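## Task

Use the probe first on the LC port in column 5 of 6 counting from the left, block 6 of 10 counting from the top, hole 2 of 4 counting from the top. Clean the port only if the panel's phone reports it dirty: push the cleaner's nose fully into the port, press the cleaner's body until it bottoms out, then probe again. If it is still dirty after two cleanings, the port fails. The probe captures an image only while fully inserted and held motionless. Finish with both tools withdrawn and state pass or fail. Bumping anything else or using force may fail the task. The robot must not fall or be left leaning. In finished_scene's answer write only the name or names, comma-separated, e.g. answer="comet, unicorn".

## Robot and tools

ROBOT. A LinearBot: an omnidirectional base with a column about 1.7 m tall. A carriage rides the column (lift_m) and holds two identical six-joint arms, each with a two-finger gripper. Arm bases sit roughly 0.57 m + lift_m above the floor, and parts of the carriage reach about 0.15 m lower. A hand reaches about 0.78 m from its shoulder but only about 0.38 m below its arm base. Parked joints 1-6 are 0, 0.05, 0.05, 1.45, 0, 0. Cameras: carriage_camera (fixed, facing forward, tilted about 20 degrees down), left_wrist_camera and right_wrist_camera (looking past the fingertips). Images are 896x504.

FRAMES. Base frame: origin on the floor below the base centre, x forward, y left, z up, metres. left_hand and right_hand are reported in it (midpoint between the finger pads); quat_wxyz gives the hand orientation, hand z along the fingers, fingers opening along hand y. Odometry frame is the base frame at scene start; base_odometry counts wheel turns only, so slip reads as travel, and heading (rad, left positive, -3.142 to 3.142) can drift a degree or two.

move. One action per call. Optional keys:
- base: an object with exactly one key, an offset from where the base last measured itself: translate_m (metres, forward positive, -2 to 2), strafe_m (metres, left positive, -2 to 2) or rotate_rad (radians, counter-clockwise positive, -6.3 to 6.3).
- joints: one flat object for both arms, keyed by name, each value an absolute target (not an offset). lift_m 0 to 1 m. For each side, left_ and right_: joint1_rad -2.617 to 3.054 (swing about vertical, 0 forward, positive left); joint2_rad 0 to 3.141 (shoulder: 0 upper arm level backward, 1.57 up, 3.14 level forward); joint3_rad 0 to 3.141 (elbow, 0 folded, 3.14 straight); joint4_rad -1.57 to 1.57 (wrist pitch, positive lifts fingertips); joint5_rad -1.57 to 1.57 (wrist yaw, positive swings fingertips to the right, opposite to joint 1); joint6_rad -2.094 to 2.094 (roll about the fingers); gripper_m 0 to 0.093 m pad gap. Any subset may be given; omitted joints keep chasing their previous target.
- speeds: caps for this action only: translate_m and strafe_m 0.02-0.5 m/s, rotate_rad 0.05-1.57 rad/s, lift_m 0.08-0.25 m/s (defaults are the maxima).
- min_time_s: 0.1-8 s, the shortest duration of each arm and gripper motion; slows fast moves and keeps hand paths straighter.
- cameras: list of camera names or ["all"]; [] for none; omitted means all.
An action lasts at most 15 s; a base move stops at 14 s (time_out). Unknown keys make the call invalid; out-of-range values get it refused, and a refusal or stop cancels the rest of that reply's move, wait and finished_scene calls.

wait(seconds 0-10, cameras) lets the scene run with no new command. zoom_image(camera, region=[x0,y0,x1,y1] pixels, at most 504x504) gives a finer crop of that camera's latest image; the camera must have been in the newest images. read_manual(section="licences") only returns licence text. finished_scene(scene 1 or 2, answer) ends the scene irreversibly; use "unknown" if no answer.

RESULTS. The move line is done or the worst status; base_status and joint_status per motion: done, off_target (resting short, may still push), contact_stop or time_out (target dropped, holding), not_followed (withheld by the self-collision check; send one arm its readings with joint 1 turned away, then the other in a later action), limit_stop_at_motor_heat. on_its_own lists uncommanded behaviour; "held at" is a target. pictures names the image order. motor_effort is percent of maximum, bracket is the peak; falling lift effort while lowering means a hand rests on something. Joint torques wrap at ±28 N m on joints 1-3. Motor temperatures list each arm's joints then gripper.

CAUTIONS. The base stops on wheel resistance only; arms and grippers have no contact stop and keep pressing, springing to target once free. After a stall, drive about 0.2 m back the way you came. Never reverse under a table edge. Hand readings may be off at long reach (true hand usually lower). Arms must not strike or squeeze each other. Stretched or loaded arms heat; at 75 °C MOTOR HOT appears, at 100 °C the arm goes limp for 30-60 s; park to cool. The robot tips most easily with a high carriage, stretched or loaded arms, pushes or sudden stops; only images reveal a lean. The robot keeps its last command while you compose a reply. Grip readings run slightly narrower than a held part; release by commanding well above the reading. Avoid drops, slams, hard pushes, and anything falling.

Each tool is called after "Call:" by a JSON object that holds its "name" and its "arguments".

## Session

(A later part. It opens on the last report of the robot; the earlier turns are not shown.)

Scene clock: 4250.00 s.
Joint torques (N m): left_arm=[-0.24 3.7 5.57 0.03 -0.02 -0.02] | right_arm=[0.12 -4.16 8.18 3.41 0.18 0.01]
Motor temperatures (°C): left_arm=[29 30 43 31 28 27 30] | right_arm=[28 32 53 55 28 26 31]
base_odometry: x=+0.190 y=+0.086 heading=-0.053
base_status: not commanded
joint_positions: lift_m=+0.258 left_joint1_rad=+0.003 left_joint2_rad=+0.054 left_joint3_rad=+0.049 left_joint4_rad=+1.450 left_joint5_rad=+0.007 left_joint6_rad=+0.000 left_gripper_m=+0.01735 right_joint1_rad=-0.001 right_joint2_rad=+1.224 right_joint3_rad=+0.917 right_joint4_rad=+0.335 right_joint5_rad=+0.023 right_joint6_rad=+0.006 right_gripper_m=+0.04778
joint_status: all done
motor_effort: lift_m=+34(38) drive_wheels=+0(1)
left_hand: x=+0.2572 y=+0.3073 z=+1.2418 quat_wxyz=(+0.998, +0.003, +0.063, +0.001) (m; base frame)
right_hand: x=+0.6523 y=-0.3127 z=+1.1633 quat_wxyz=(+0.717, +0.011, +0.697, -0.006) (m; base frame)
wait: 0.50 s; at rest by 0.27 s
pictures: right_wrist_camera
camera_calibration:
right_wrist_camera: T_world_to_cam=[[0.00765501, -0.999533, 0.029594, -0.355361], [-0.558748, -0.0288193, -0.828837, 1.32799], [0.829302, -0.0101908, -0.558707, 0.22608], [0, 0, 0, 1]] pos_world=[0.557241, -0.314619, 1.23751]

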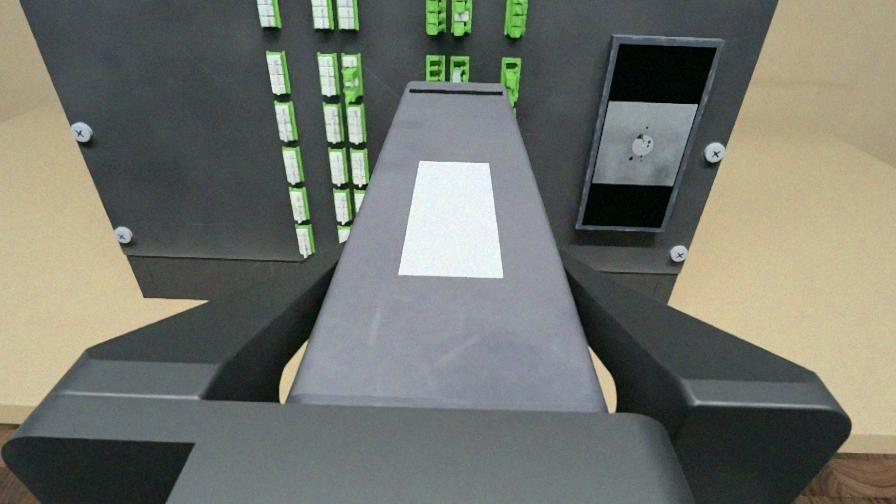

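Call:
{"name": "move", "arguments": {"joints": {"right_joint5_rad": 0.0365, "lift_m": 0.2575}, "speeds": {"lift_m": 0.08}, "min_time_s": 1, "cameras": []}}

Call:
{"name": "wait", "arguments": {"seconds": 0.5, "cameras": ["right_wrist_camera"]}}

Call:
{"name": "zoom_image", "arguments": {"camera": "right_wrist_camera", "region": [446, 56, 470, 80]}}

Scene clock: 4256.33 s.
Joint torques (N m): left_arm=[-0.23 3.73 5.63 0.03 -0.02 -0.02] | right_arm=[0.12 -4.19 8.16 3.43 0.17 0.01]
Motor temperatures (°C): left_arm=[29 30 43 31 28 27 30] | right_arm=[28 32 53 55 28 26 31]
move: done
base_odometry: x=+0.190 y=+0.086 heading=-0.053
base_status: not commanded
joint_positions: lift_m=+0.258 left_joint1_rad=+0.003 left_joint2_rad=+0.053 left_joint3_rad=+0.048 left_joint4_rad=+1.450 left_joint5_rad=+0.007 left_joint6_rad=+0.000 left_gripper_m=+0.01735 right_joint1_rad=-0.001 right_joint2_rad=+1.224 right_joint3_rad=+0.917 right_joint4_rad=+0.335 right_joint5_rad=+0.025 right_joint6_rad=+0.006 right_gripper_m=+0.04778
joint_status: all done
motor_effort: lift_m=+29(36) drive_wheels=+0(0)
left_hand: x=+0.2572 y=+0.3073 z=+1.2410 quat_wxyz=(+0.998, +0.003, +0.063, +0.001) (m; base frame)
right_hand: x=+0.6523 y=-0.3129 z=+1.1626 quat_wxyz=(+0.717, +0.011, +0.697, -0.007) (m; base frame)
pictures: none
No camera images: "cameras" was empty.

Scene clock: 4256.83 s.
Joint torques (N m): left_arm=[-0.23 3.74 5.64 0.05 -0.02 -0.01] | right_arm=[0.1 -4.21 8.17 3.41 0.18 0.01]
Motor temperatures (°C): left_arm=[29 30 43 31 28 27 30] | right_arm=[28 32 53 55 28 26 31]
base_odometry: x=+0.190 y=+0.086 heading=-0.053
base_status: not commanded
joint_positions: lift_m=+0.258 left_joint1_rad=+0.003 left_joint2_rad=+0.053 left_joint3_rad=+0.048 left_joint4_rad=+1.450 left_joint5_rad=+0.007 left_joint6_rad=+0.000 left_gripper_m=+0.01735 right_joint1_rad=-0.001 right_joint2_rad=+1.224 right_joint3_rad=+0.917 right_joint4_rad=+0.335 right_joint5_rad=+0.025 right_joint6_rad=+0.006 right_gripper_m=+0.04778
joint_status: all done
motor_effort: lift_m=+32(36) drive_wheels=+0(0)
left_hand: x=+0.2572 y=+0.3073 z=+1.2410 quat_wxyz=(+0.998, +0.003, +0.063, +0.001) (m; base frame)
right_hand: x=+0.6523 y=-0.3129 z=+1.1626 quat_wxyz=(+0.717, +0.011, +0.697, -0.007) (m; base frame)
wait: 0.50 s; at rest by 0.27 s
pictures: right_wrist_camera
camera_calibration:
right_wrist_camera: T_world_to_cam=[[0.0060749, -0.999545, 0.0295561, -0.354523], [-0.558784, -0.0279047, -0.828844, 1.32772], [0.829291, -0.0114803, -0.558699, 0.225283], [0, 0, 0, 1]] pos_world=[0.557235, -0.314726, 1.23681]

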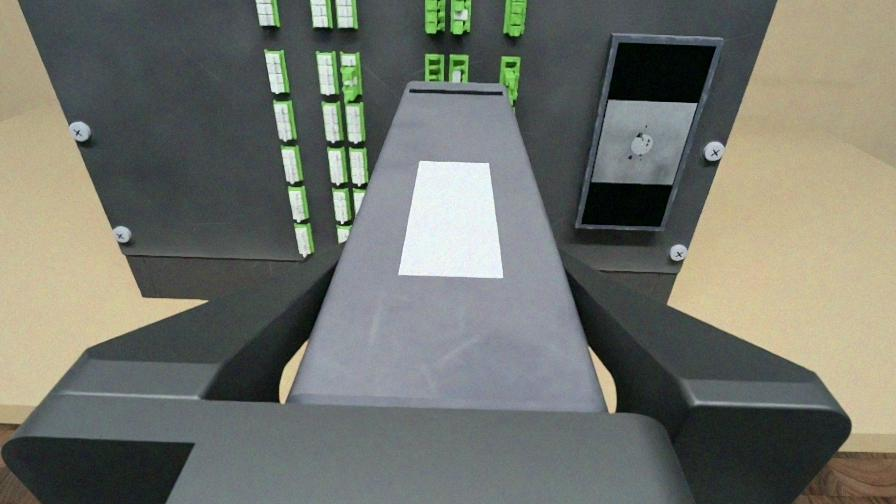

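Scaled by 21.000 from the camera's 896x504 image, which has a finer 1280x720 frame.

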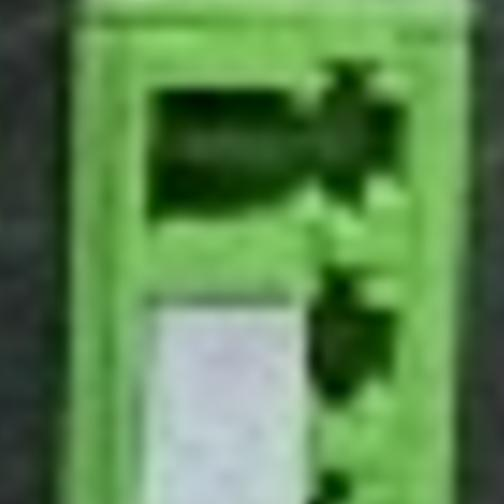

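Call:
{"name": "move", "arguments": {"joints": {"right_joint5_rad": 0.0125}, "min_time_s": 1, "cameras": []}}

Call:
{"name": "wait", "arguments": {"seconds": 0.5, "cameras": ["right_wrist_camera"]}}

Call:
{"name": "zoom_image", "arguments": {"camera": "right_wrist_camera", "region": [446, 56, 470, 80]}}

Scene clock: 4263.97 s.
Joint torques (N m): left_arm=[-0.21 3.74 5.61 0.04 -0.02 -0.02] | right_arm=[0.12 -4.19 8.16 3.42 -0.1 0.02]
Motor temperatures (°C): left_arm=[29 30 43 31 28 27 30] | right_arm=[28 32 54 56 28 26 31]
move: done
base_odometry: x=+0.190 y=+0.086 heading=-0.053
base_status: not commanded
joint_positions: lift_m=+0.258 left_joint1_rad=+0.003 left_joint2_rad=+0.053 left_joint3_rad=+0.048 left_joint4_rad=+1.450 left_joint5_rad=+0.007 left_joint6_rad=+0.000 left_gripper_m=+0.01735 right_joint1_rad=-0.001 right_joint2_rad=+1.224 right_joint3_rad=+0.917 right_joint4_rad=+0.335 right_joint5_rad=+0.025 right_joint6_rad=+0.006 right_gripper_m=+0.04778
joint_status: all done
motor_effort: lift_m=+30(37) drive_wheels=+0(0)
left_hand: x=+0.2572 y=+0.3073 z=+1.2410 quat_wxyz=(+0.998, +0.003, +0.063, +0.001) (m; base frame)
right_hand: x=+0.6523 y=-0.3129 z=+1.1626 quat_wxyz=(+0.717, +0.011, +0.697, -0.007) (m; base frame)
pictures: none
No camera images: "cameras" was empty.

Scene clock: 4264.47 s.
Joint torques (N m): left_arm=[-0.2 3.75 5.63 0.03 -0.01 -0.02] | right_arm=[0.1 -4.18 8.16 3.41 -0.09 0.01]
Motor temperatures (°C): left_arm=[29 30 43 31 28 27 30] | right_arm=[28 32 54 56 28 26 31]
base_odometry: x=+0.190 y=+0.086 heading=-0.053
base_status: not commanded
joint_positions: lift_m=+0.258 left_joint1_rad=+0.003 left_joint2_rad=+0.053 left_joint3_rad=+0.048 left_joint4_rad=+1.450 left_joint5_rad=+0.007 left_joint6_rad=+0.000 left_gripper_m=+0.01735 right_joint1_rad=-0.001 right_joint2_rad=+1.224 right_joint3_rad=+0.917 right_joint4_rad=+0.335 right_joint5_rad=+0.024 right_joint6_rad=+0.006 right_gripper_m=+0.04778
joint_status: all done
motor_effort: lift_m=+32(37) drive_wheels=+0(0)
left_hand: x=+0.2572 y=+0.3073 z=+1.2410 quat_wxyz=(+0.998, +0.003, +0.063, +0.001) (m; base frame)
right_hand: x=+0.6523 y=-0.3128 z=+1.1626 quat_wxyz=(+0.717, +0.011, +0.697, -0.007) (m; base frame)
wait: 0.50 s; at rest by 0.27 s
pictures: right_wrist_camera
camera_calibration:
right_wrist_camera: T_world_to_cam=[[0.00679573, -0.99954, 0.0295608, -0.354926], [-0.558767, -0.0283114, -0.828841, 1.32758], [0.829297, -0.010885, -0.558703, 0.22547], [0, 0, 0, 1]] pos_world=[0.557238, -0.314723, 1.23681]

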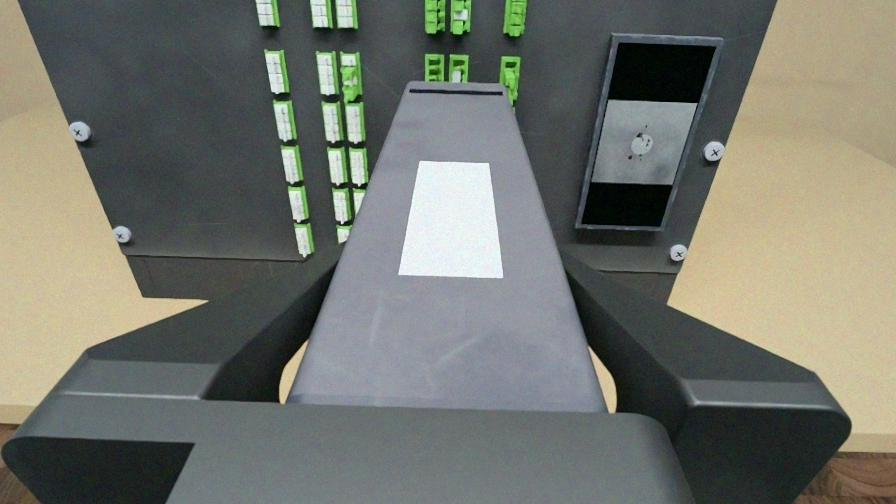

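Scaled by 21.000 from the camera's 896x504 image, which has a finer 1280x720 frame.

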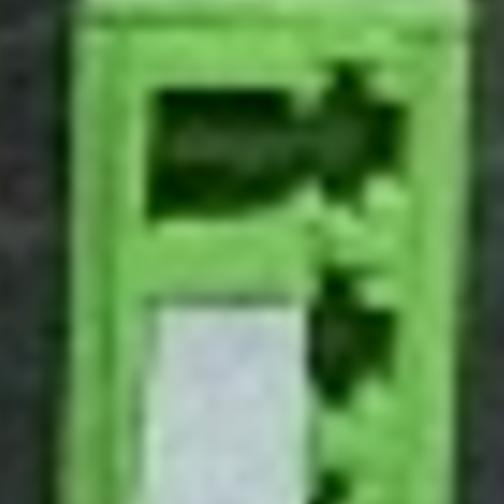

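Call:
{"name": "move", "arguments": {"joints": {"right_joint5_rad": 0.0118}, "min_time_s": 1, "cameras": []}}

Call:
{"name": "move", "arguments": {"joints": {"right_joint5_rad": 0.022}, "min_time_s": 1, "cameras": []}}

Call:
{"name": "move", "arguments": {"base": {"translate_m": 0.002}, "speeds": {"translate_m": 0.02}, "cameras": []}}

Call:
{"name": "wait", "arguments": {"seconds": 0.5, "cameras": ["right_wrist_camera"]}}

Call:
{"name": "zoom_image", "arguments": {"camera": "right_wrist_camera", "region": [446, 56, 470, 80]}}

Scene clock: 4272.07 s.
Joint torques (N m): left_arm=[-0.23 3.75 5.64 0.04 -0.03 -0.01] | right_arm=[0.1 -4.19 8.14 3.42 -0.1 0.02]
Motor temperatures (°C): left_arm=[29 30 43 31 28 27 30] | right_arm=[28 32 54 56 28 26 31]
move: done
base_odometry: x=+0.190 y=+0.086 heading=-0.053
base_status: not commanded
joint_positions: lift_m=+0.258 left_joint1_rad=+0.003 left_joint2_rad=+0.053 left_joint3_rad=+0.048 left_joint4_rad=+1.450 left_joint5_rad=+0.007 left_joint6_rad=+0.000 left_gripper_m=+0.01735 right_joint1_rad=-0.001 right_joint2_rad=+1.224 right_joint3_rad=+0.917 right_joint4_rad=+0.335 right_joint5_rad=+0.024 right_joint6_rad=+0.006 right_gripper_m=+0.04778
joint_status: all done
motor_effort: lift_m=+36(36) drive_wheels=+0(0)
left_hand: x=+0.2572 y=+0.3073 z=+1.2410 quat_wxyz=(+0.998, +0.003, +0.063, +0.001) (m; base frame)
right_hand: x=+0.6523 y=-0.3127 z=+1.1626 quat_wxyz=(+0.717, +0.011, +0.697, -0.007) (m; base frame)
pictures: none
No camera images: "cameras" was empty.

Scene clock: 4273.37 s.
Joint torques (N m): left_arm=[-0.23 3.71 5.63 0.04 -0.02 -0.02] | right_arm=[0.09 -4.19 8.2 3.42 0.02 0.01]
Motor temperatures (°C): left_arm=[29 30 43 30 28 27 30] | right_arm=[28 32 54 56 28 26 31]
move: done
base_odometry: x=+0.190 y=+0.086 heading=-0.053
base_status: not commanded
joint_positions: lift_m=+0.258 left_joint1_rad=+0.003 left_joint2_rad=+0.053 left_joint3_rad=+0.048 left_joint4_rad=+1.450 left_joint5_rad=+0.007 left_joint6_rad=+0.000 left_gripper_m=+0.01735 right_joint1_rad=-0.001 right_joint2_rad=+1.224 right_joint3_rad=+0.917 right_joint4_rad=+0.335 right_joint5_rad=+0.024 right_joint6_rad=+0.006 right_gripper_m=+0.04778
joint_status: all done
motor_effort: lift_m=+30(38) drive_wheels=+0(0)
left_hand: x=+0.2572 y=+0.3073 z=+1.2410 quat_wxyz=(+0.998, +0.003, +0.063, +0.001) (m; base frame)
right_hand: x=+0.6523 y=-0.3127 z=+1.1626 quat_wxyz=(+0.717, +0.011, +0.697, -0.007) (m; base frame)
pictures: none
No camera images: "cameras" was empty.

Scene clock: 4273.93 s.
Joint torques (N m): left_arm=[-0.21 3.78 5.6 0.03 -0.01 -0.01] | right_arm=[0.1 -4.08 8.24 3.4 0.03 0.01]
Motor temperatures (°C): left_arm=[29 30 43 30 28 27 30] | right_arm=[28 32 54 56 28 26 31]
move: done
base_odometry: x=+0.192 y=+0.086 heading=-0.053
base_status: done
joint_positions: lift_m=+0.258 left_joint1_rad=+0.003 left_joint2_rad=+0.053 left_joint3_rad=+0.048 left_joint4_rad=+1.450 left_joint5_rad=+0.007 left_joint6_rad=+0.000 left_gripper_m=+0.01735 right_joint1_rad=-0.001 right_joint2_rad=+1.223 right_joint3_rad=+0.916 right_joint4_rad=+0.336 right_joint5_rad=+0.024 right_joint6_rad=+0.006 right_gripper_m=+0.04778
joint_status: not commanded
motor_effort: lift_m=+33(35) drive_wheels=+0(8)
left_hand: x=+0.2572 y=+0.3073 z=+1.2410 quat_wxyz=(+0.998, +0.003, +0.063, +0.001) (m; base frame)
right_hand: x=+0.6521 y=-0.3127 z=+1.1625 quat_wxyz=(+0.717, +0.011, +0.697, -0.007) (m; base frame)
pictures: none
No camera images: "cameras" was empty.

Scene clock: 4274.43 s.
Joint torques (N m): left_arm=[-0.23 3.73 5.68 0.06 -0.03 -0.02] | right_arm=[0.12 -4.12 8.24 3.39 0.03 0.01]
Motor temperatures (°C): left_arm=[29 30 43 30 28 27 30] | right_arm=[28 32 54 56 28 26 31]
base_odometry: x=+0.192 y=+0.086 heading=-0.053
base_status: done
joint_positions: lift_m=+0.258 left_joint1_rad=+0.003 left_joint2_rad=+0.053 left_joint3_rad=+0.048 left_joint4_rad=+1.450 left_joint5_rad=+0.007 left_joint6_rad=+0.000 left_gripper_m=+0.01735 right_joint1_rad=-0.001 right_joint2_rad=+1.223 right_joint3_rad=+0.916 right_joint4_rad=+0.336 right_joint5_rad=+0.024 right_joint6_rad=+0.006 right_gripper_m=+0.04778
joint_status: not commanded
motor_effort: lift_m=+30(35) drive_wheels=+0(8)
left_hand: x=+0.2572 y=+0.3073 z=+1.2410 quat_wxyz=(+0.998, +0.003, +0.063, +0.001) (m; base frame)
right_hand: x=+0.6521 y=-0.3127 z=+1.1625 quat_wxyz=(+0.717, +0.011, +0.697, -0.007) (m; base frame)
wait: 0.50 s; at rest by 0.27 s
pictures: right_wrist_camera
camera_calibration:
right_wrist_camera: T_world_to_cam=[[0.00714549, -0.999537, 0.0295656, -0.35512], [-0.55846, -0.0285148, -0.829041, 1.3274], [0.829501, -0.0105873, -0.558405, 0.225193], [0, 0, 0, 1]] pos_world=[0.557039, -0.314721, 1.23672]

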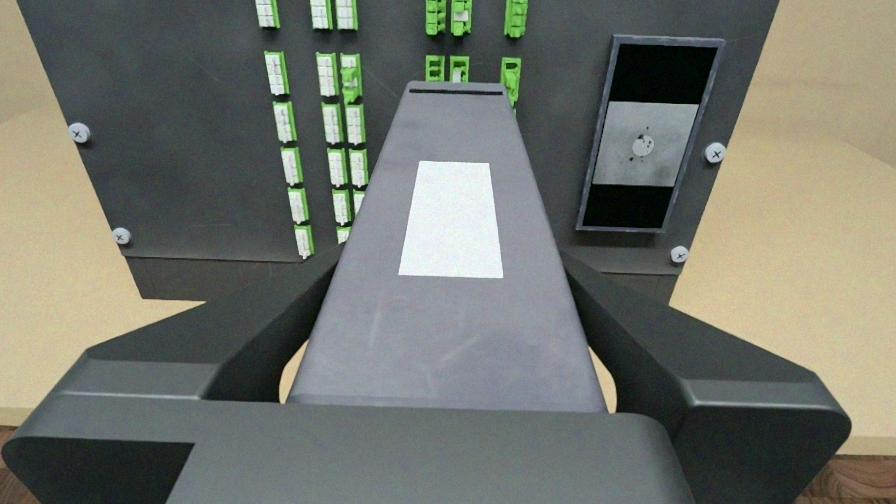

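Scaled by 21.000 from the camera's 896x504 image, which has a finer 1280x720 frame.

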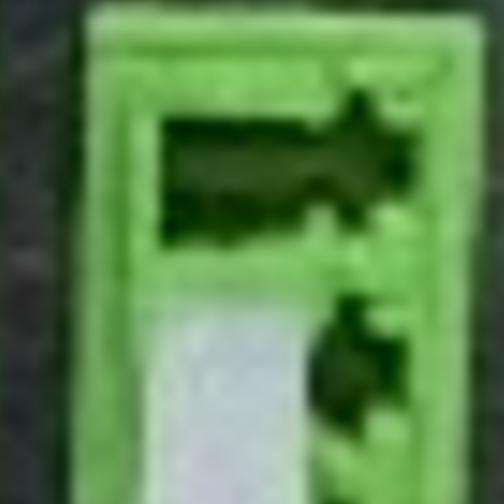

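Call:
{"name": "move", "arguments": {"joints": {"lift_m": 0.2569}, "speeds": {"lift_m": 0.08}, "cameras": []}}

Call:
{"name": "wait", "arguments": {"seconds": 0.5, "cameras": ["right_wrist_camera"]}}

Call:
{"name": "zoom_image", "arguments": {"camera": "right_wrist_camera", "region": [446, 56, 470, 80]}}

Scene clock: 4281.63 s.
Joint torques (N m): left_arm=[-0.21 3.73 5.64 0.04 -0.01 -0.01] | right_arm=[0.12 -4.08 8.25 3.4 0.02 0.01]
Motor temperatures (°C): left_arm=[29 30 43 30 28 27 30] | right_arm=[28 32 54 57 28 26 31]
move: done
base_odometry: x=+0.192 y=+0.086 heading=-0.053
base_status: not commanded
joint_positions: lift_m=+0.257 left_joint1_rad=+0.003 left_joint2_rad=+0.053 left_joint3_rad=+0.048 left_joint4_rad=+1.450 left_joint5_rad=+0.007 left_joint6_rad=+0.000 left_gripper_m=+0.01735 right_joint1_rad=-0.001 right_joint2_rad=+1.223 right_joint3_rad=+0.916 right_joint4_rad=+0.336 right_joint5_rad=+0.024 right_joint6_rad=+0.006 right_gripper_m=+0.04778
joint_status: all done
motor_effort: lift_m=+34(35) drive_wheels=+0(0)
left_hand: x=+0.2572 y=+0.3073 z=+1.2404 quat_wxyz=(+0.998, +0.003, +0.063, +0.001) (m; base frame)
right_hand: x=+0.6521 y=-0.3127 z=+1.1619 quat_wxyz=(+0.717, +0.011, +0.697, -0.007) (m; base frame)
pictures: none
No camera images: "cameras" was empty.

Scene clock: 4282.13 s.
Joint torques (N m): left_arm=[-0.21 3.74 5.6 0.04 -0.03 -0.01] | right_arm=[0.09 -4.11 8.27 3.43 0.02 0.02]
Motor temperatures (°C): left_arm=[29 30 43 30 28 27 30] | right_arm=[28 32 54 57 28 26 31]
base_odometry: x=+0.192 y=+0.086 heading=-0.053
base_status: not commanded
joint_positions: lift_m=+0.257 left_joint1_rad=+0.003 left_joint2_rad=+0.053 left_joint3_rad=+0.048 left_joint4_rad=+1.450 left_joint5_rad=+0.007 left_joint6_rad=+0.000 left_gripper_m=+0.01735 right_joint1_rad=-0.001 right_joint2_rad=+1.223 right_joint3_rad=+0.916 right_joint4_rad=+0.336 right_joint5_rad=+0.024 right_joint6_rad=+0.006 right_gripper_m=+0.04778
joint_status: all done
motor_effort: lift_m=+31(35) drive_wheels=+0(0)
left_hand: x=+0.2572 y=+0.3073 z=+1.2404 quat_wxyz=(+0.998, +0.003, +0.063, +0.001) (m; base frame)
right_hand: x=+0.6521 y=-0.3127 z=+1.1619 quat_wxyz=(+0.717, +0.011, +0.697, -0.007) (m; base frame)
wait: 0.50 s; at rest by 0.27 s
pictures: right_wrist_camera
camera_calibration:
right_wrist_camera: T_world_to_cam=[[0.00715615, -0.999537, 0.0295631, -0.355103], [-0.558759, -0.0285148, -0.82884, 1.32673], [0.829299, -0.0105873, -0.558705, 0.225283], [0, 0, 0, 1]] pos_world=[0.557039, -0.314721, 1.23601]

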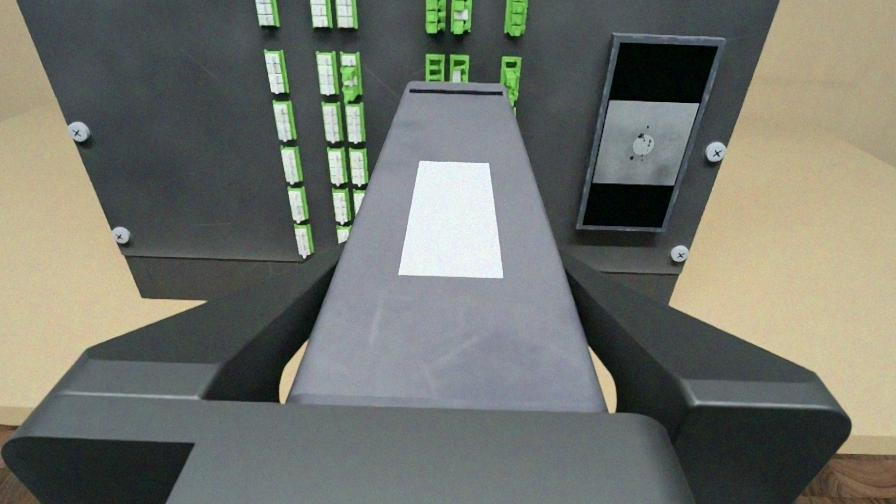

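Scaled by 21.000 from the camera's 896x504 image, which has a finer 1280x720 frame.

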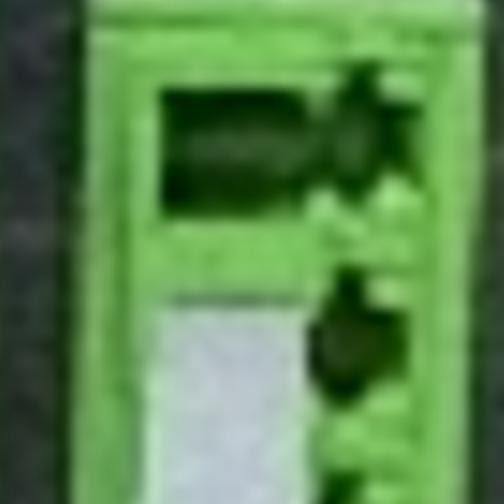

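Call:
{"name": "move", "arguments": {"base": {"translate_m": 0.002}, "speeds": {"translate_m": 0.02}, "cameras": []}}

Call:
{"name": "wait", "arguments": {"seconds": 0.5, "cameras": ["right_wrist_camera"]}}

Call:
{"name": "zoom_image", "arguments": {"camera": "right_wrist_camera", "region": [446, 56, 470, 80]}}

Scene clock: 4287.13 s.
Joint torques (N m): left_arm=[-0.25 3.7 5.61 0.03 -0.02 -0.02] | right_arm=[0.09 -4.16 8.25 3.4 0.02 0.01]
Motor temperatures (°C): left_arm=[29 30 43 30 28 27 30] | right_arm=[28 32 54 57 28 26 31]
move: done
base_odometry: x=+0.194 y=+0.086 heading=-0.053
base_status: done
joint_positions: lift_m=+0.257 left_joint1_rad=+0.003 left_joint2_rad=+0.053 left_joint3_rad=+0.048 left_joint4_rad=+1.451 left_joint5_rad=+0.007 left_joint6_rad=+0.000 left_gripper_m=+0.01735 right_joint1_rad=-0.001 right_joint2_rad=+1.224 right_joint3_rad=+0.916 right_joint4_rad=+0.337 right_joint5_rad=+0.024 right_joint6_rad=+0.006 right_gripper_m=+0.04778
joint_status: not commanded
motor_effort: lift_m=+29(34) drive_wheels=+1(8)
left_hand: x=+0.2571 y=+0.3073 z=+1.2405 quat_wxyz=(+0.998, +0.003, +0.063, +0.001) (m; base frame)
right_hand: x=+0.6523 y=-0.3127 z=+1.1619 quat_wxyz=(+0.717, +0.011, +0.697, -0.007) (m; base frame)
pictures: none
No camera images: "cameras" was empty.

Scene clock: 4287.63 s.
Joint torques (N m): left_arm=[-0.24 3.73 5.64 0.03 -0.02 -0.01] | right_arm=[0.09 -4.16 8.27 3.39 0.02 0.01]
Motor temperatures (°C): left_arm=[29 30 43 30 28 27 30] | right_arm=[28 32 54 57 28 26 31]
base_odometry: x=+0.194 y=+0.086 heading=-0.053
base_status: done
joint_positions: lift_m=+0.257 left_joint1_rad=+0.003 left_joint2_rad=+0.053 left_joint3_rad=+0.048 left_joint4_rad=+1.451 left_joint5_rad=+0.007 left_joint6_rad=+0.000 left_gripper_m=+0.01735 right_joint1_rad=-0.001 right_joint2_rad=+1.224 right_joint3_rad=+0.916 right_joint4_rad=+0.337 right_joint5_rad=+0.024 right_joint6_rad=+0.006 right_gripper_m=+0.04778
joint_status: not commanded
motor_effort: lift_m=+32(34) drive_wheels=-1(8)
left_hand: x=+0.2571 y=+0.3073 z=+1.2405 quat_wxyz=(+0.998, +0.003, +0.063, +0.001) (m; base frame)
right_hand: x=+0.6523 y=-0.3127 z=+1.1619 quat_wxyz=(+0.717, +0.011, +0.697, -0.007) (m; base frame)
wait: 0.50 s; at rest by 0.27 s
pictures: right_wrist_camera
camera_calibration:
right_wrist_camera: T_world_to_cam=[[0.00713237, -0.999537, 0.0295699, -0.355098], [-0.558092, -0.0285157, -0.829289, 1.32698], [0.829749, -0.0105879, -0.558037, 0.224127], [0, 0, 0, 1]] pos_world=[0.557138, -0.314721, 1.23602]

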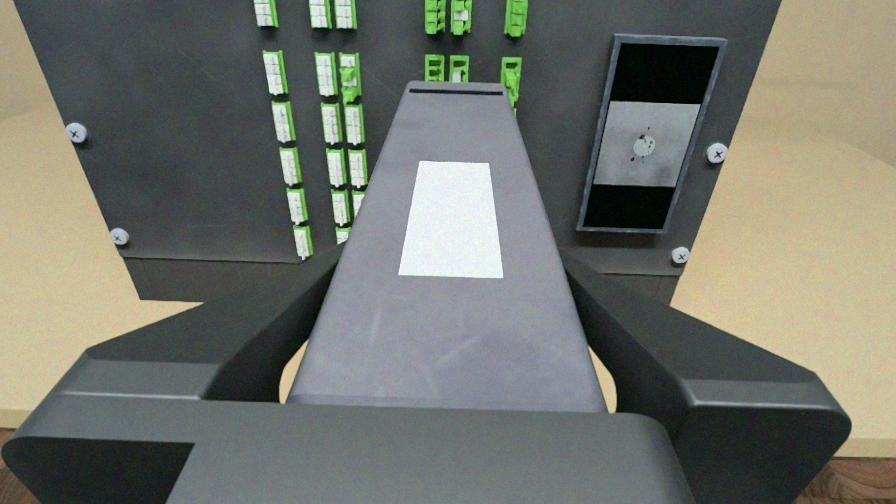

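Scaled by 21.000 from the camera's 896x504 image, which has a finer 1280x720 frame.

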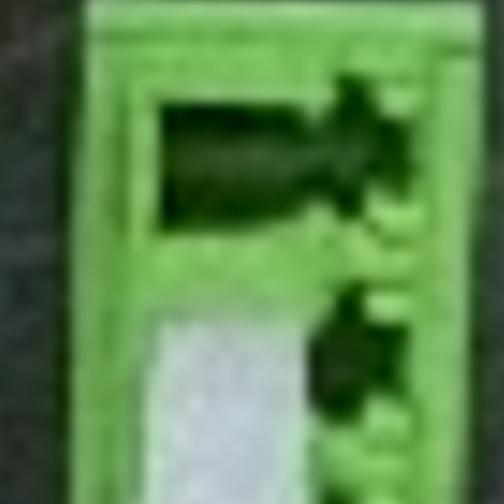

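Call:
{"name": "move", "arguments": {"base": {"translate_m": 0.003}, "speeds": {"translate_m": 0.02}, "cameras": []}}

Call:
{"name": "wait", "arguments": {"seconds": 0.5, "cameras": ["right_wrist_camera"]}}

Call:
{"name": "zoom_image", "arguments": {"camera": "right_wrist_camera", "region": [446, 56, 470, 80]}}

Scene clock: 4293.07 s.
Joint torques (N m): left_arm=[-0.2 3.67 5.67 0.04 -0.03 -0.01] | right_arm=[0.12 -4.15 8.23 3.4 0.03 0.01]
Motor temperatures (°C): left_arm=[29 30 43 30 28 27 30] | right_arm=[28 32 54 57 28 26 31]
move: done
base_odometry: x=+0.197 y=+0.086 heading=-0.053
base_status: done
joint_positions: lift_m=+0.257 left_joint1_rad=+0.003 left_joint2_rad=+0.053 left_joint3_rad=+0.048 left_joint4_rad=+1.450 left_joint5_rad=+0.007 left_joint6_rad=+0.000 left_gripper_m=+0.01735 right_joint1_rad=-0.001 right_joint2_rad=+1.224 right_joint3_rad=+0.916 right_joint4_rad=+0.337 right_joint5_rad=+0.024 right_joint6_rad=+0.006 right_gripper_m=+0.04778
joint_status: not commanded
motor_effort: lift_m=+34(34) drive_wheels=-1(8)
left_hand: x=+0.2573 y=+0.3073 z=+1.2404 quat_wxyz=(+0.998, +0.003, +0.063, +0.001) (m; base frame)
right_hand: x=+0.6523 y=-0.3127 z=+1.1618 quat_wxyz=(+0.717, +0.011, +0.697, -0.007) (m; base frame)
pictures: none
No camera images: "cameras" was empty.

Scene clock: 4293.57 s.
Joint torques (N m): left_arm=[-0.23 3.73 5.67 0.05 -0.02 -0.02] | right_arm=[0.1 -4.16 8.25 3.38 0.02 0]
Motor temperatures (°C): left_arm=[29 30 43 30 28 27 30] | right_arm=[28 32 54 57 28 26 31]
base_odometry: x=+0.197 y=+0.086 heading=-0.053
base_status: done
joint_positions: lift_m=+0.257 left_joint1_rad=+0.003 left_joint2_rad=+0.053 left_joint3_rad=+0.048 left_joint4_rad=+1.450 left_joint5_rad=+0.007 left_joint6_rad=+0.000 left_gripper_m=+0.01735 right_joint1_rad=-0.001 right_joint2_rad=+1.224 right_joint3_rad=+0.916 right_joint4_rad=+0.337 right_joint5_rad=+0.024 right_joint6_rad=+0.006 right_gripper_m=+0.04778
joint_status: not commanded
motor_effort: lift_m=+32(34) drive_wheels=+1(8)
left_hand: x=+0.2573 y=+0.3073 z=+1.2404 quat_wxyz=(+0.998, +0.003, +0.063, +0.001) (m; base frame)
right_hand: x=+0.6523 y=-0.3127 z=+1.1618 quat_wxyz=(+0.717, +0.011, +0.697, -0.007) (m; base frame)
wait: 0.50 s; at rest by 0.27 s
pictures: right_wrist_camera
camera_calibration:
right_wrist_camera: T_world_to_cam=[[0.00714549, -0.999537, 0.0295656, -0.3551], [-0.55846, -0.0285148, -0.829041, 1.32687], [0.829501, -0.0105873, -0.558405, 0.224719], [0, 0, 0, 1]] pos_world=[0.557139, -0.314721, 1.23602]

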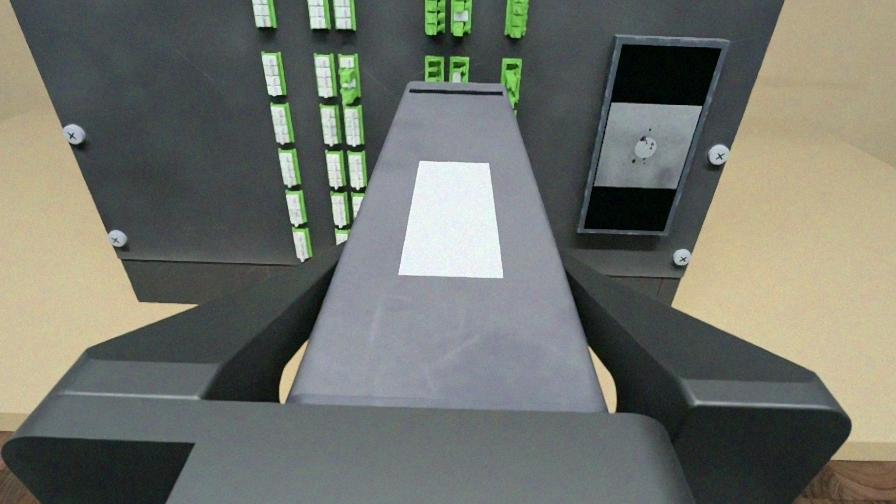

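Scaled by 21.000 from the camera's 896x504 image, which has a finer 1280x720 frame.

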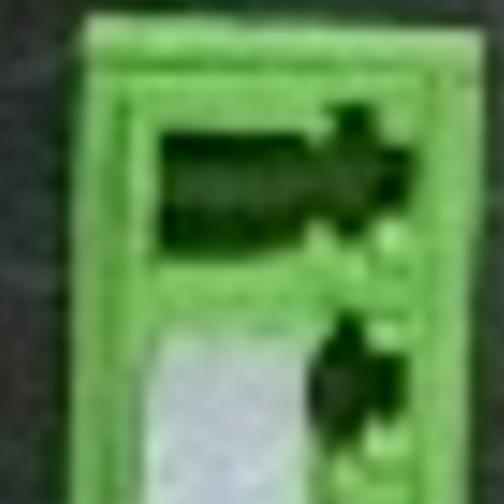

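Call:
{"name": "move", "arguments": {"base": {"translate_m": 0.003}, "speeds": {"translate_m": 0.02}, "cameras": []}}

Call:
{"name": "wait", "arguments": {"seconds": 0.5, "cameras": ["right_wrist_camera"]}}

Call:
{"name": "zoom_image", "arguments": {"camera": "right_wrist_camera", "region": [446, 56, 470, 80]}}

Scene clock: 4298.43 s.
Joint torques (N m): left_arm=[-0.23 3.82 5.63 0.06 -0.01 -0.02] | right_arm=[0.06 -4.18 8.25 3.39 0.02 0.01]
Motor temperatures (°C): left_arm=[29 30 43 30 28 27 30] | right_arm=[28 32 54 57 28 26 31]
move: done
base_odometry: x=+0.200 y=+0.085 heading=-0.053
base_status: done
joint_positions: lift_m=+0.257 left_joint1_rad=+0.003 left_joint2_rad=+0.053 left_joint3_rad=+0.048 left_joint4_rad=+1.450 left_joint5_rad=+0.007 left_joint6_rad=+0.000 left_gripper_m=+0.01735 right_joint1_rad=-0.001 right_joint2_rad=+1.224 right_joint3_rad=+0.916 right_joint4_rad=+0.337 right_joint5_rad=+0.024 right_joint6_rad=+0.006 right_gripper_m=+0.04778
joint_status: not commanded
motor_effort: lift_m=+35(35) drive_wheels=-1(8)
left_hand: x=+0.2573 y=+0.3073 z=+1.2404 quat_wxyz=(+0.998, +0.003, +0.063, +0.001) (m; base frame)
right_hand: x=+0.6523 y=-0.3127 z=+1.1618 quat_wxyz=(+0.717, +0.011, +0.697, -0.007) (m; base frame)
pictures: none
No camera images: "cameras" was empty.

Scene clock: 4298.93 s.
Joint torques (N m): left_arm=[-0.23 3.74 5.67 0.07 -0.01 -0.02] | right_arm=[0.12 -4.23 8.25 3.4 0.02 0.01]
Motor temperatures (°C): left_arm=[29 30 43 30 28 27 30] | right_arm=[28 32 54 57 28 26 31]
base_odometry: x=+0.200 y=+0.085 heading=-0.053
base_status: done
joint_positions: lift_m=+0.257 left_joint1_rad=+0.003 left_joint2_rad=+0.053 left_joint3_rad=+0.048 left_joint4_rad=+1.450 left_joint5_rad=+0.007 left_joint6_rad=+0.000 left_gripper_m=+0.01735 right_joint1_rad=-0.001 right_joint2_rad=+1.224 right_joint3_rad=+0.916 right_joint4_rad=+0.337 right_joint5_rad=+0.024 right_joint6_rad=+0.006 right_gripper_m=+0.04778
joint_status: not commanded
motor_effort: lift_m=+29(35) drive_wheels=+1(8)
left_hand: x=+0.2573 y=+0.3073 z=+1.2404 quat_wxyz=(+0.998, +0.003, +0.063, +0.001) (m; base frame)
right_hand: x=+0.6523 y=-0.3127 z=+1.1618 quat_wxyz=(+0.717, +0.011, +0.697, -0.007) (m; base frame)
wait: 0.50 s; at rest by 0.27 s
pictures: right_wrist_camera
camera_calibration:
right_wrist_camera: T_world_to_cam=[[0.00714549, -0.999537, 0.0295656, -0.3551], [-0.55846, -0.0285148, -0.829041, 1.32687], [0.829501, -0.0105873, -0.558405, 0.224719], [0, 0, 0, 1]] pos_world=[0.557139, -0.314721, 1.23602]

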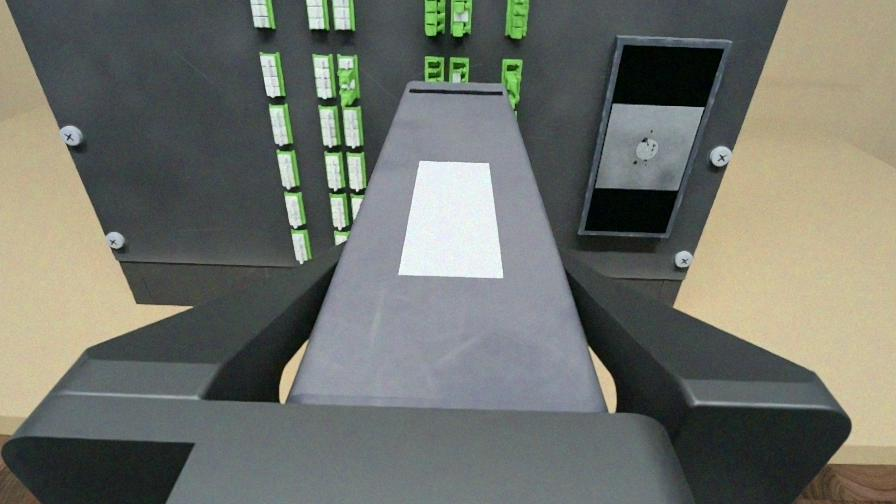

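Scaled by 21.000 from the camera's 896x504 image, which has a finer 1280x720 frame.

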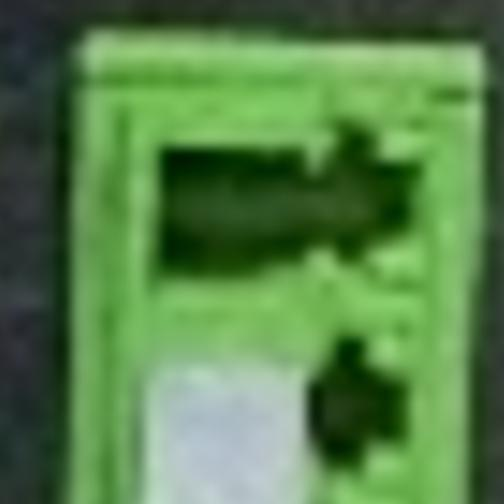

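Call:
{"name": "move", "arguments": {"base": {"translate_m": 0.003}, "speeds": {"translate_m": 0.02}, "cameras": []}}

Call:
{"name": "wait", "arguments": {"seconds": 0.5, "cameras": ["right_wrist_camera"]}}

Call:
{"name": "zoom_image", "arguments": {"camera": "right_wrist_camera", "region": [446, 60, 470, 84]}}

Scene clock: 4303.43 s.
Joint torques (N m): left_arm=[-0.21 3.7 5.63 0.07 -0.03 -0.02] | right_arm=[0.12 -4.16 8.24 3.38 0.01 0.01]
Motor temperatures (°C): left_arm=[29 30 43 30 28 27 30] | right_arm=[28 32 54 58 28 26 31]
move: done
base_odometry: x=+0.203 y=+0.085 heading=-0.053
base_status: done
joint_positions: lift_m=+0.257 left_joint1_rad=+0.003 left_joint2_rad=+0.053 left_joint3_rad=+0.048 left_joint4_rad=+1.449 left_joint5_rad=+0.007 left_joint6_rad=+0.000 left_gripper_m=+0.01735 right_joint1_rad=-0.001 right_joint2_rad=+1.224 right_joint3_rad=+0.916 right_joint4_rad=+0.337 right_joint5_rad=+0.024 right_joint6_rad=+0.006 right_gripper_m=+0.04778
joint_status: not commanded
motor_effort: lift_m=+32(33) drive_wheels=-1(8)
left_hand: x=+0.2574 y=+0.3073 z=+1.2404 quat_wxyz=(+0.998, +0.003, +0.063, +0.001) (m; base frame)
right_hand: x=+0.6523 y=-0.3127 z=+1.1618 quat_wxyz=(+0.717, +0.011, +0.697, -0.007) (m; base frame)
pictures: none
No camera images: "cameras" was empty.

Scene clock: 4303.93 s.
Joint torques (N m): left_arm=[-0.23 3.71 5.63 0.03 -0.02 -0.01] | right_arm=[0.1 -4.15 8.28 3.39 0.02 0.01]
Motor temperatures (°C): left_arm=[29 30 43 30 28 27 30] | right_arm=[28 32 54 58 28 26 31]
base_odometry: x=+0.203 y=+0.085 heading=-0.053
base_status: done
joint_positions: lift_m=+0.257 left_joint1_rad=+0.003 left_joint2_rad=+0.053 left_joint3_rad=+0.048 left_joint4_rad=+1.449 left_joint5_rad=+0.007 left_joint6_rad=+0.000 left_gripper_m=+0.01735 right_joint1_rad=-0.001 right_joint2_rad=+1.224 right_joint3_rad=+0.916 right_joint4_rad=+0.337 right_joint5_rad=+0.024 right_joint6_rad=+0.006 right_gripper_m=+0.04778
joint_status: not commanded
motor_effort: lift_m=+33(33) drive_wheels=+1(8)
left_hand: x=+0.2574 y=+0.3073 z=+1.2404 quat_wxyz=(+0.998, +0.003, +0.063, +0.001) (m; base frame)
right_hand: x=+0.6523 y=-0.3127 z=+1.1618 quat_wxyz=(+0.717, +0.011, +0.697, -0.007) (m; base frame)
wait: 0.50 s; at rest by 0.27 s
pictures: right_wrist_camera
camera_calibration:
right_wrist_camera: T_world_to_cam=[[0.00714549, -0.999537, 0.0295656, -0.3551], [-0.55846, -0.0285148, -0.829041, 1.32687], [0.829501, -0.0105873, -0.558405, 0.224719], [0, 0, 0, 1]] pos_world=[0.557139, -0.314721, 1.23602]

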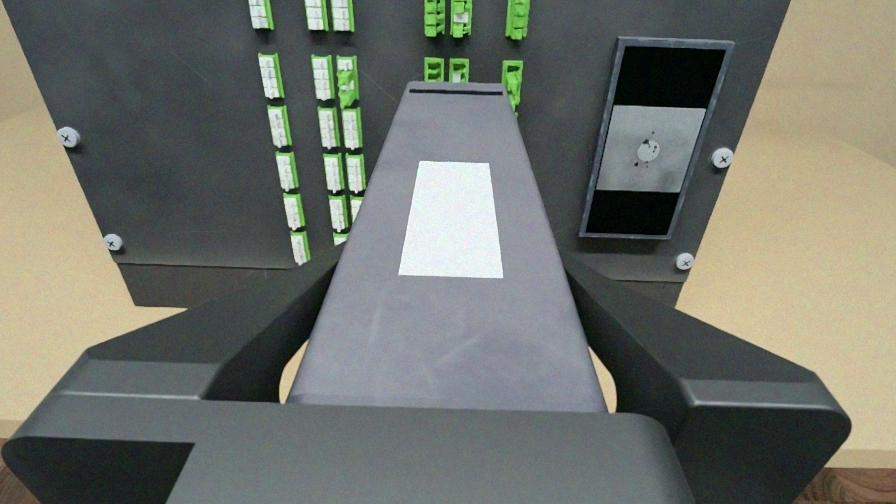

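Scaled by 21.000 from the camera's 896x504 image, which has a finer 1280x720 frame.

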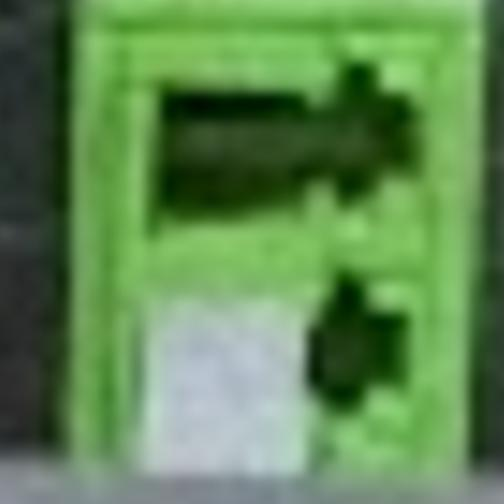

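Call:
{"name": "move", "arguments": {"base": {"translate_m": 0.002}, "speeds": {"translate_m": 0.02}, "cameras": []}}

Call:
{"name": "wait", "arguments": {"seconds": 1, "cameras": ["right_wrist_camera"]}}

Call:
{"name": "zoom_image", "arguments": {"camera": "right_wrist_camera", "region": [575, 30, 745, 245]}}

Scene clock: 4308.37 s.
Joint torques (N m): left_arm=[-0.21 3.71 5.57 0.02 -0.02 -0.02] | right_arm=[0.1 -4.19 8.25 3.4 0.03 0.01]
Motor temperatures (°C): left_arm=[29 30 43 30 28 27 30] | right_arm=[28 32 54 58 28 26 31]
move: done
base_odometry: x=+0.205 y=+0.085 heading=-0.053
base_status: done
joint_positions: lift_m=+0.257 left_joint1_rad=+0.003 left_joint2_rad=+0.053 left_joint3_rad=+0.048 left_joint4_rad=+1.450 left_joint5_rad=+0.007 left_joint6_rad=+0.000 left_gripper_m=+0.01735 right_joint1_rad=-0.001 right_joint2_rad=+1.224 right_joint3_rad=+0.916 right_joint4_rad=+0.337 right_joint5_rad=+0.024 right_joint6_rad=+0.006 right_gripper_m=+0.04778
joint_status: not commanded
motor_effort: lift_m=+32(36) drive_wheels=+1(8)
left_hand: x=+0.2572 y=+0.3073 z=+1.2404 quat_wxyz=(+0.998, +0.003, +0.063, +0.001) (m; base frame)
right_hand: x=+0.6523 y=-0.3127 z=+1.1619 quat_wxyz=(+0.717, +0.011, +0.697, -0.007) (m; base frame)
pictures: none
No camera images: "cameras" was empty.

Scene clock: 4309.37 s.
Joint torques (N m): left_arm=[-0.21 3.73 5.63 0.03 -0.01 -0.02] | right_arm=[0.12 -4.19 8.24 3.39 0.02 0.01]
Motor temperatures (°C): left_arm=[29 30 43 30 28 27 30] | right_arm=[28 32 54 58 28 26 31]
base_odometry: x=+0.205 y=+0.085 heading=-0.053
base_status: done
joint_positions: lift_m=+0.257 left_joint1_rad=+0.003 left_joint2_rad=+0.053 left_joint3_rad=+0.048 left_joint4_rad=+1.450 left_joint5_rad=+0.007 left_joint6_rad=+0.000 left_gripper_m=+0.01735 right_joint1_rad=-0.001 right_joint2_rad=+1.224 right_joint3_rad=+0.916 right_joint4_rad=+0.337 right_joint5_rad=+0.024 right_joint6_rad=+0.006 right_gripper_m=+0.04778
joint_status: not commanded
motor_effort: lift_m=+26(36) drive_wheels=+1(8)
left_hand: x=+0.2572 y=+0.3073 z=+1.2404 quat_wxyz=(+0.998, +0.003, +0.063, +0.001) (m; base frame)
right_hand: x=+0.6523 y=-0.3127 z=+1.1619 quat_wxyz=(+0.717, +0.011, +0.697, -0.007) (m; base frame)
wait: 1.00 s; at rest by 0.27 s
pictures: right_wrist_camera
camera_calibration:
right_wrist_camera: T_world_to_cam=[[0.00713237, -0.999537, 0.0295699, -0.355098], [-0.558092, -0.0285157, -0.829289, 1.32698], [0.829749, -0.0105879, -0.558037, 0.224127], [0, 0, 0, 1]] pos_world=[0.557138, -0.314721, 1.23602]

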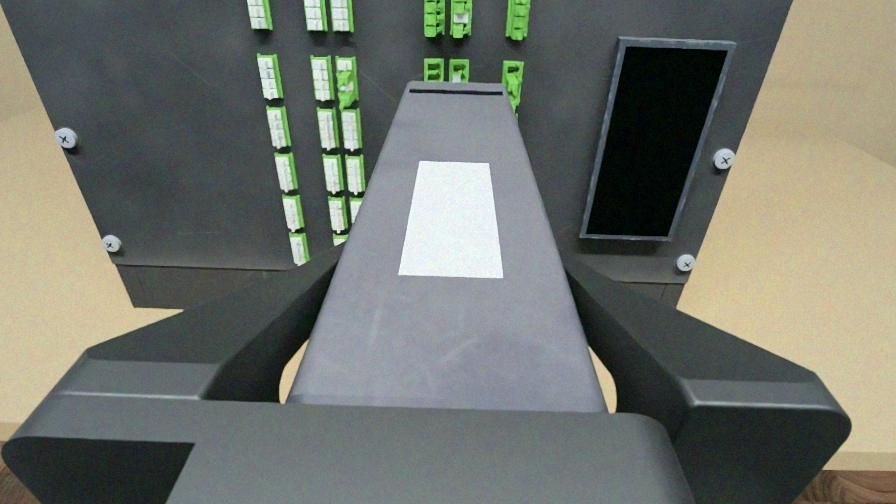

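Scaled by 2.344 from the camera's 896x504 image, which has a finer 1280x720 frame.

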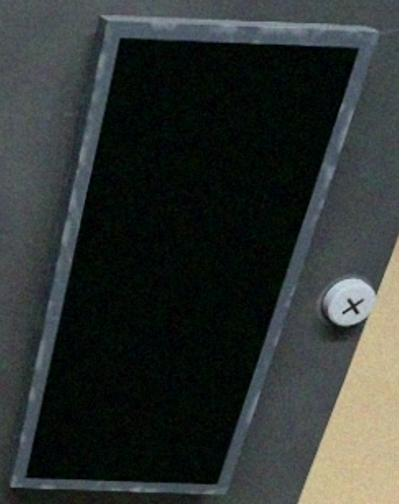

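Call:
{"name": "wait", "arguments": {"seconds": 1.5, "cameras": ["right_wrist_camera"]}}

Call:
{"name": "zoom_image", "arguments": {"camera": "right_wrist_camera", "region": [575, 30, 745, 245]}}

Scene clock: 4314.40 s.
Joint torques (N m): left_arm=[-0.21 3.7 5.61 0.05 -0.02 -0.02] | right_arm=[0.12 -4.19 8.24 3.39 0.02 0.01]
Motor temperatures (°C): left_arm=[29 30 43 30 28 27 30] | right_arm=[28 32 54 58 28 26 31]
base_odometry: x=+0.205 y=+0.085 heading=-0.053
base_status: done
joint_positions: lift_m=+0.257 left_joint1_rad=+0.003 left_joint2_rad=+0.053 left_joint3_rad=+0.048 left_joint4_rad=+1.450 left_joint5_rad=+0.007 left_joint6_rad=+0.000 left_gripper_m=+0.01735 right_joint1_rad=-0.001 right_joint2_rad=+1.224 right_joint3_rad=+0.916 right_joint4_rad=+0.337 right_joint5_rad=+0.024 right_joint6_rad=+0.006 right_gripper_m=+0.04778
joint_status: not commanded
motor_effort: lift_m=+34(36) drive_wheels=+1(8)
left_hand: x=+0.2572 y=+0.3073 z=+1.2404 quat_wxyz=(+0.998, +0.003, +0.063, +0.001) (m; base frame)
right_hand: x=+0.6523 y=-0.3127 z=+1.1619 quat_wxyz=(+0.717, +0.011, +0.697, -0.007) (m; base frame)
wait: 1.50 s; at rest from the start
pictures: right_wrist_camera
camera_calibration:
right_wrist_camera: T_world_to_cam=[[0.00713237, -0.999537, 0.0295699, -0.355098], [-0.558092, -0.0285157, -0.829289, 1.32698], [0.829749, -0.0105879, -0.558037, 0.224127], [0, 0, 0, 1]] pos_world=[0.557138, -0.314721, 1.23602]

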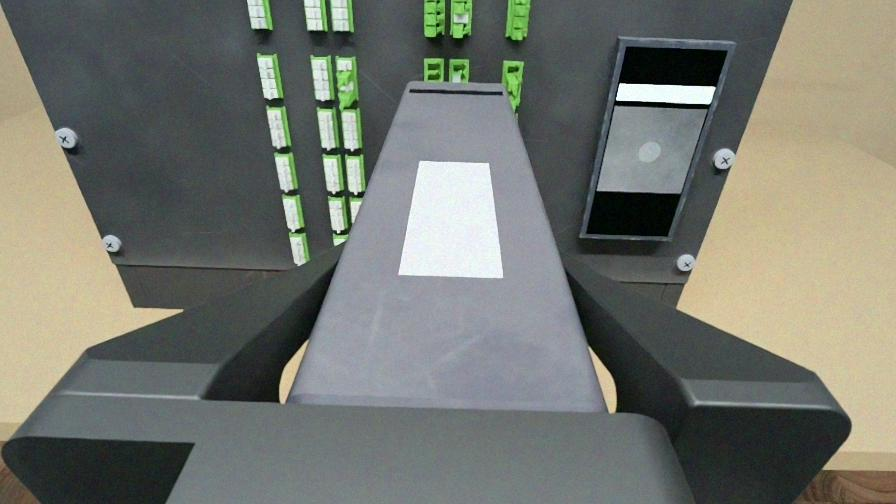

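Scaled by 2.344 from the camera's 896x504 image, which has a finer 1280x720 frame.

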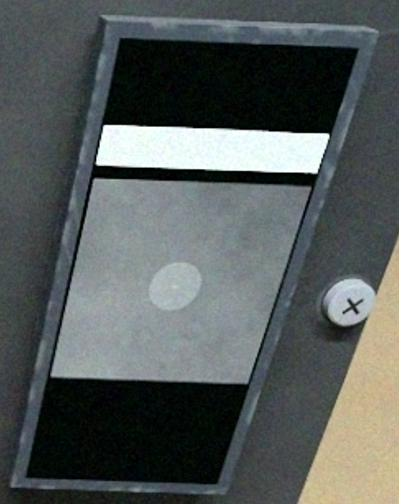

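Call:
{"name": "zoom_image", "arguments": {"camera": "right_wrist_camera", "region": [610, 76, 724, 112]}}

Call:
{"name": "zoom_image", "arguments": {"camera": "right_wrist_camera", "region": [622, 126, 676, 180]}}

Call:
{"name": "zoom_image", "arguments": {"camera": "right_wrist_camera", "region": [592, 100, 716, 200]}}

Scaled by 4.421 from the camera's 896x504 image, which has a finer 1280x720 frame.

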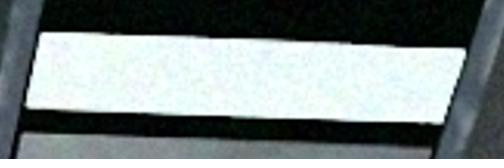

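Scaled by 9.333 from the camera's 896x504 image, which has a finer 1280x720 frame.

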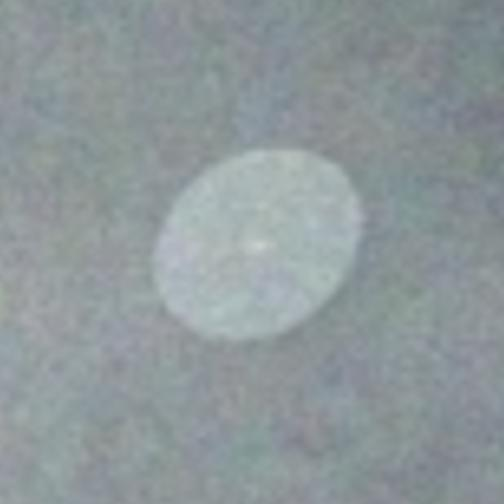

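Scaled by 4.065 from the camera's 896x504 image, which has a finer 1280x720 frame.

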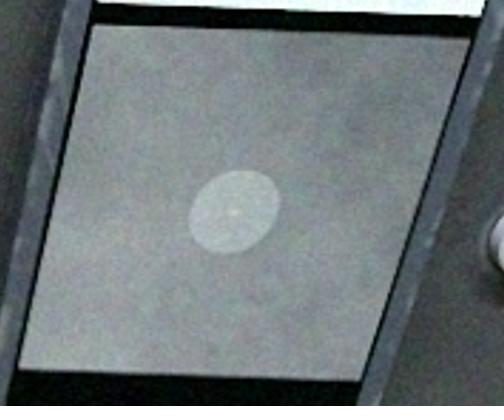

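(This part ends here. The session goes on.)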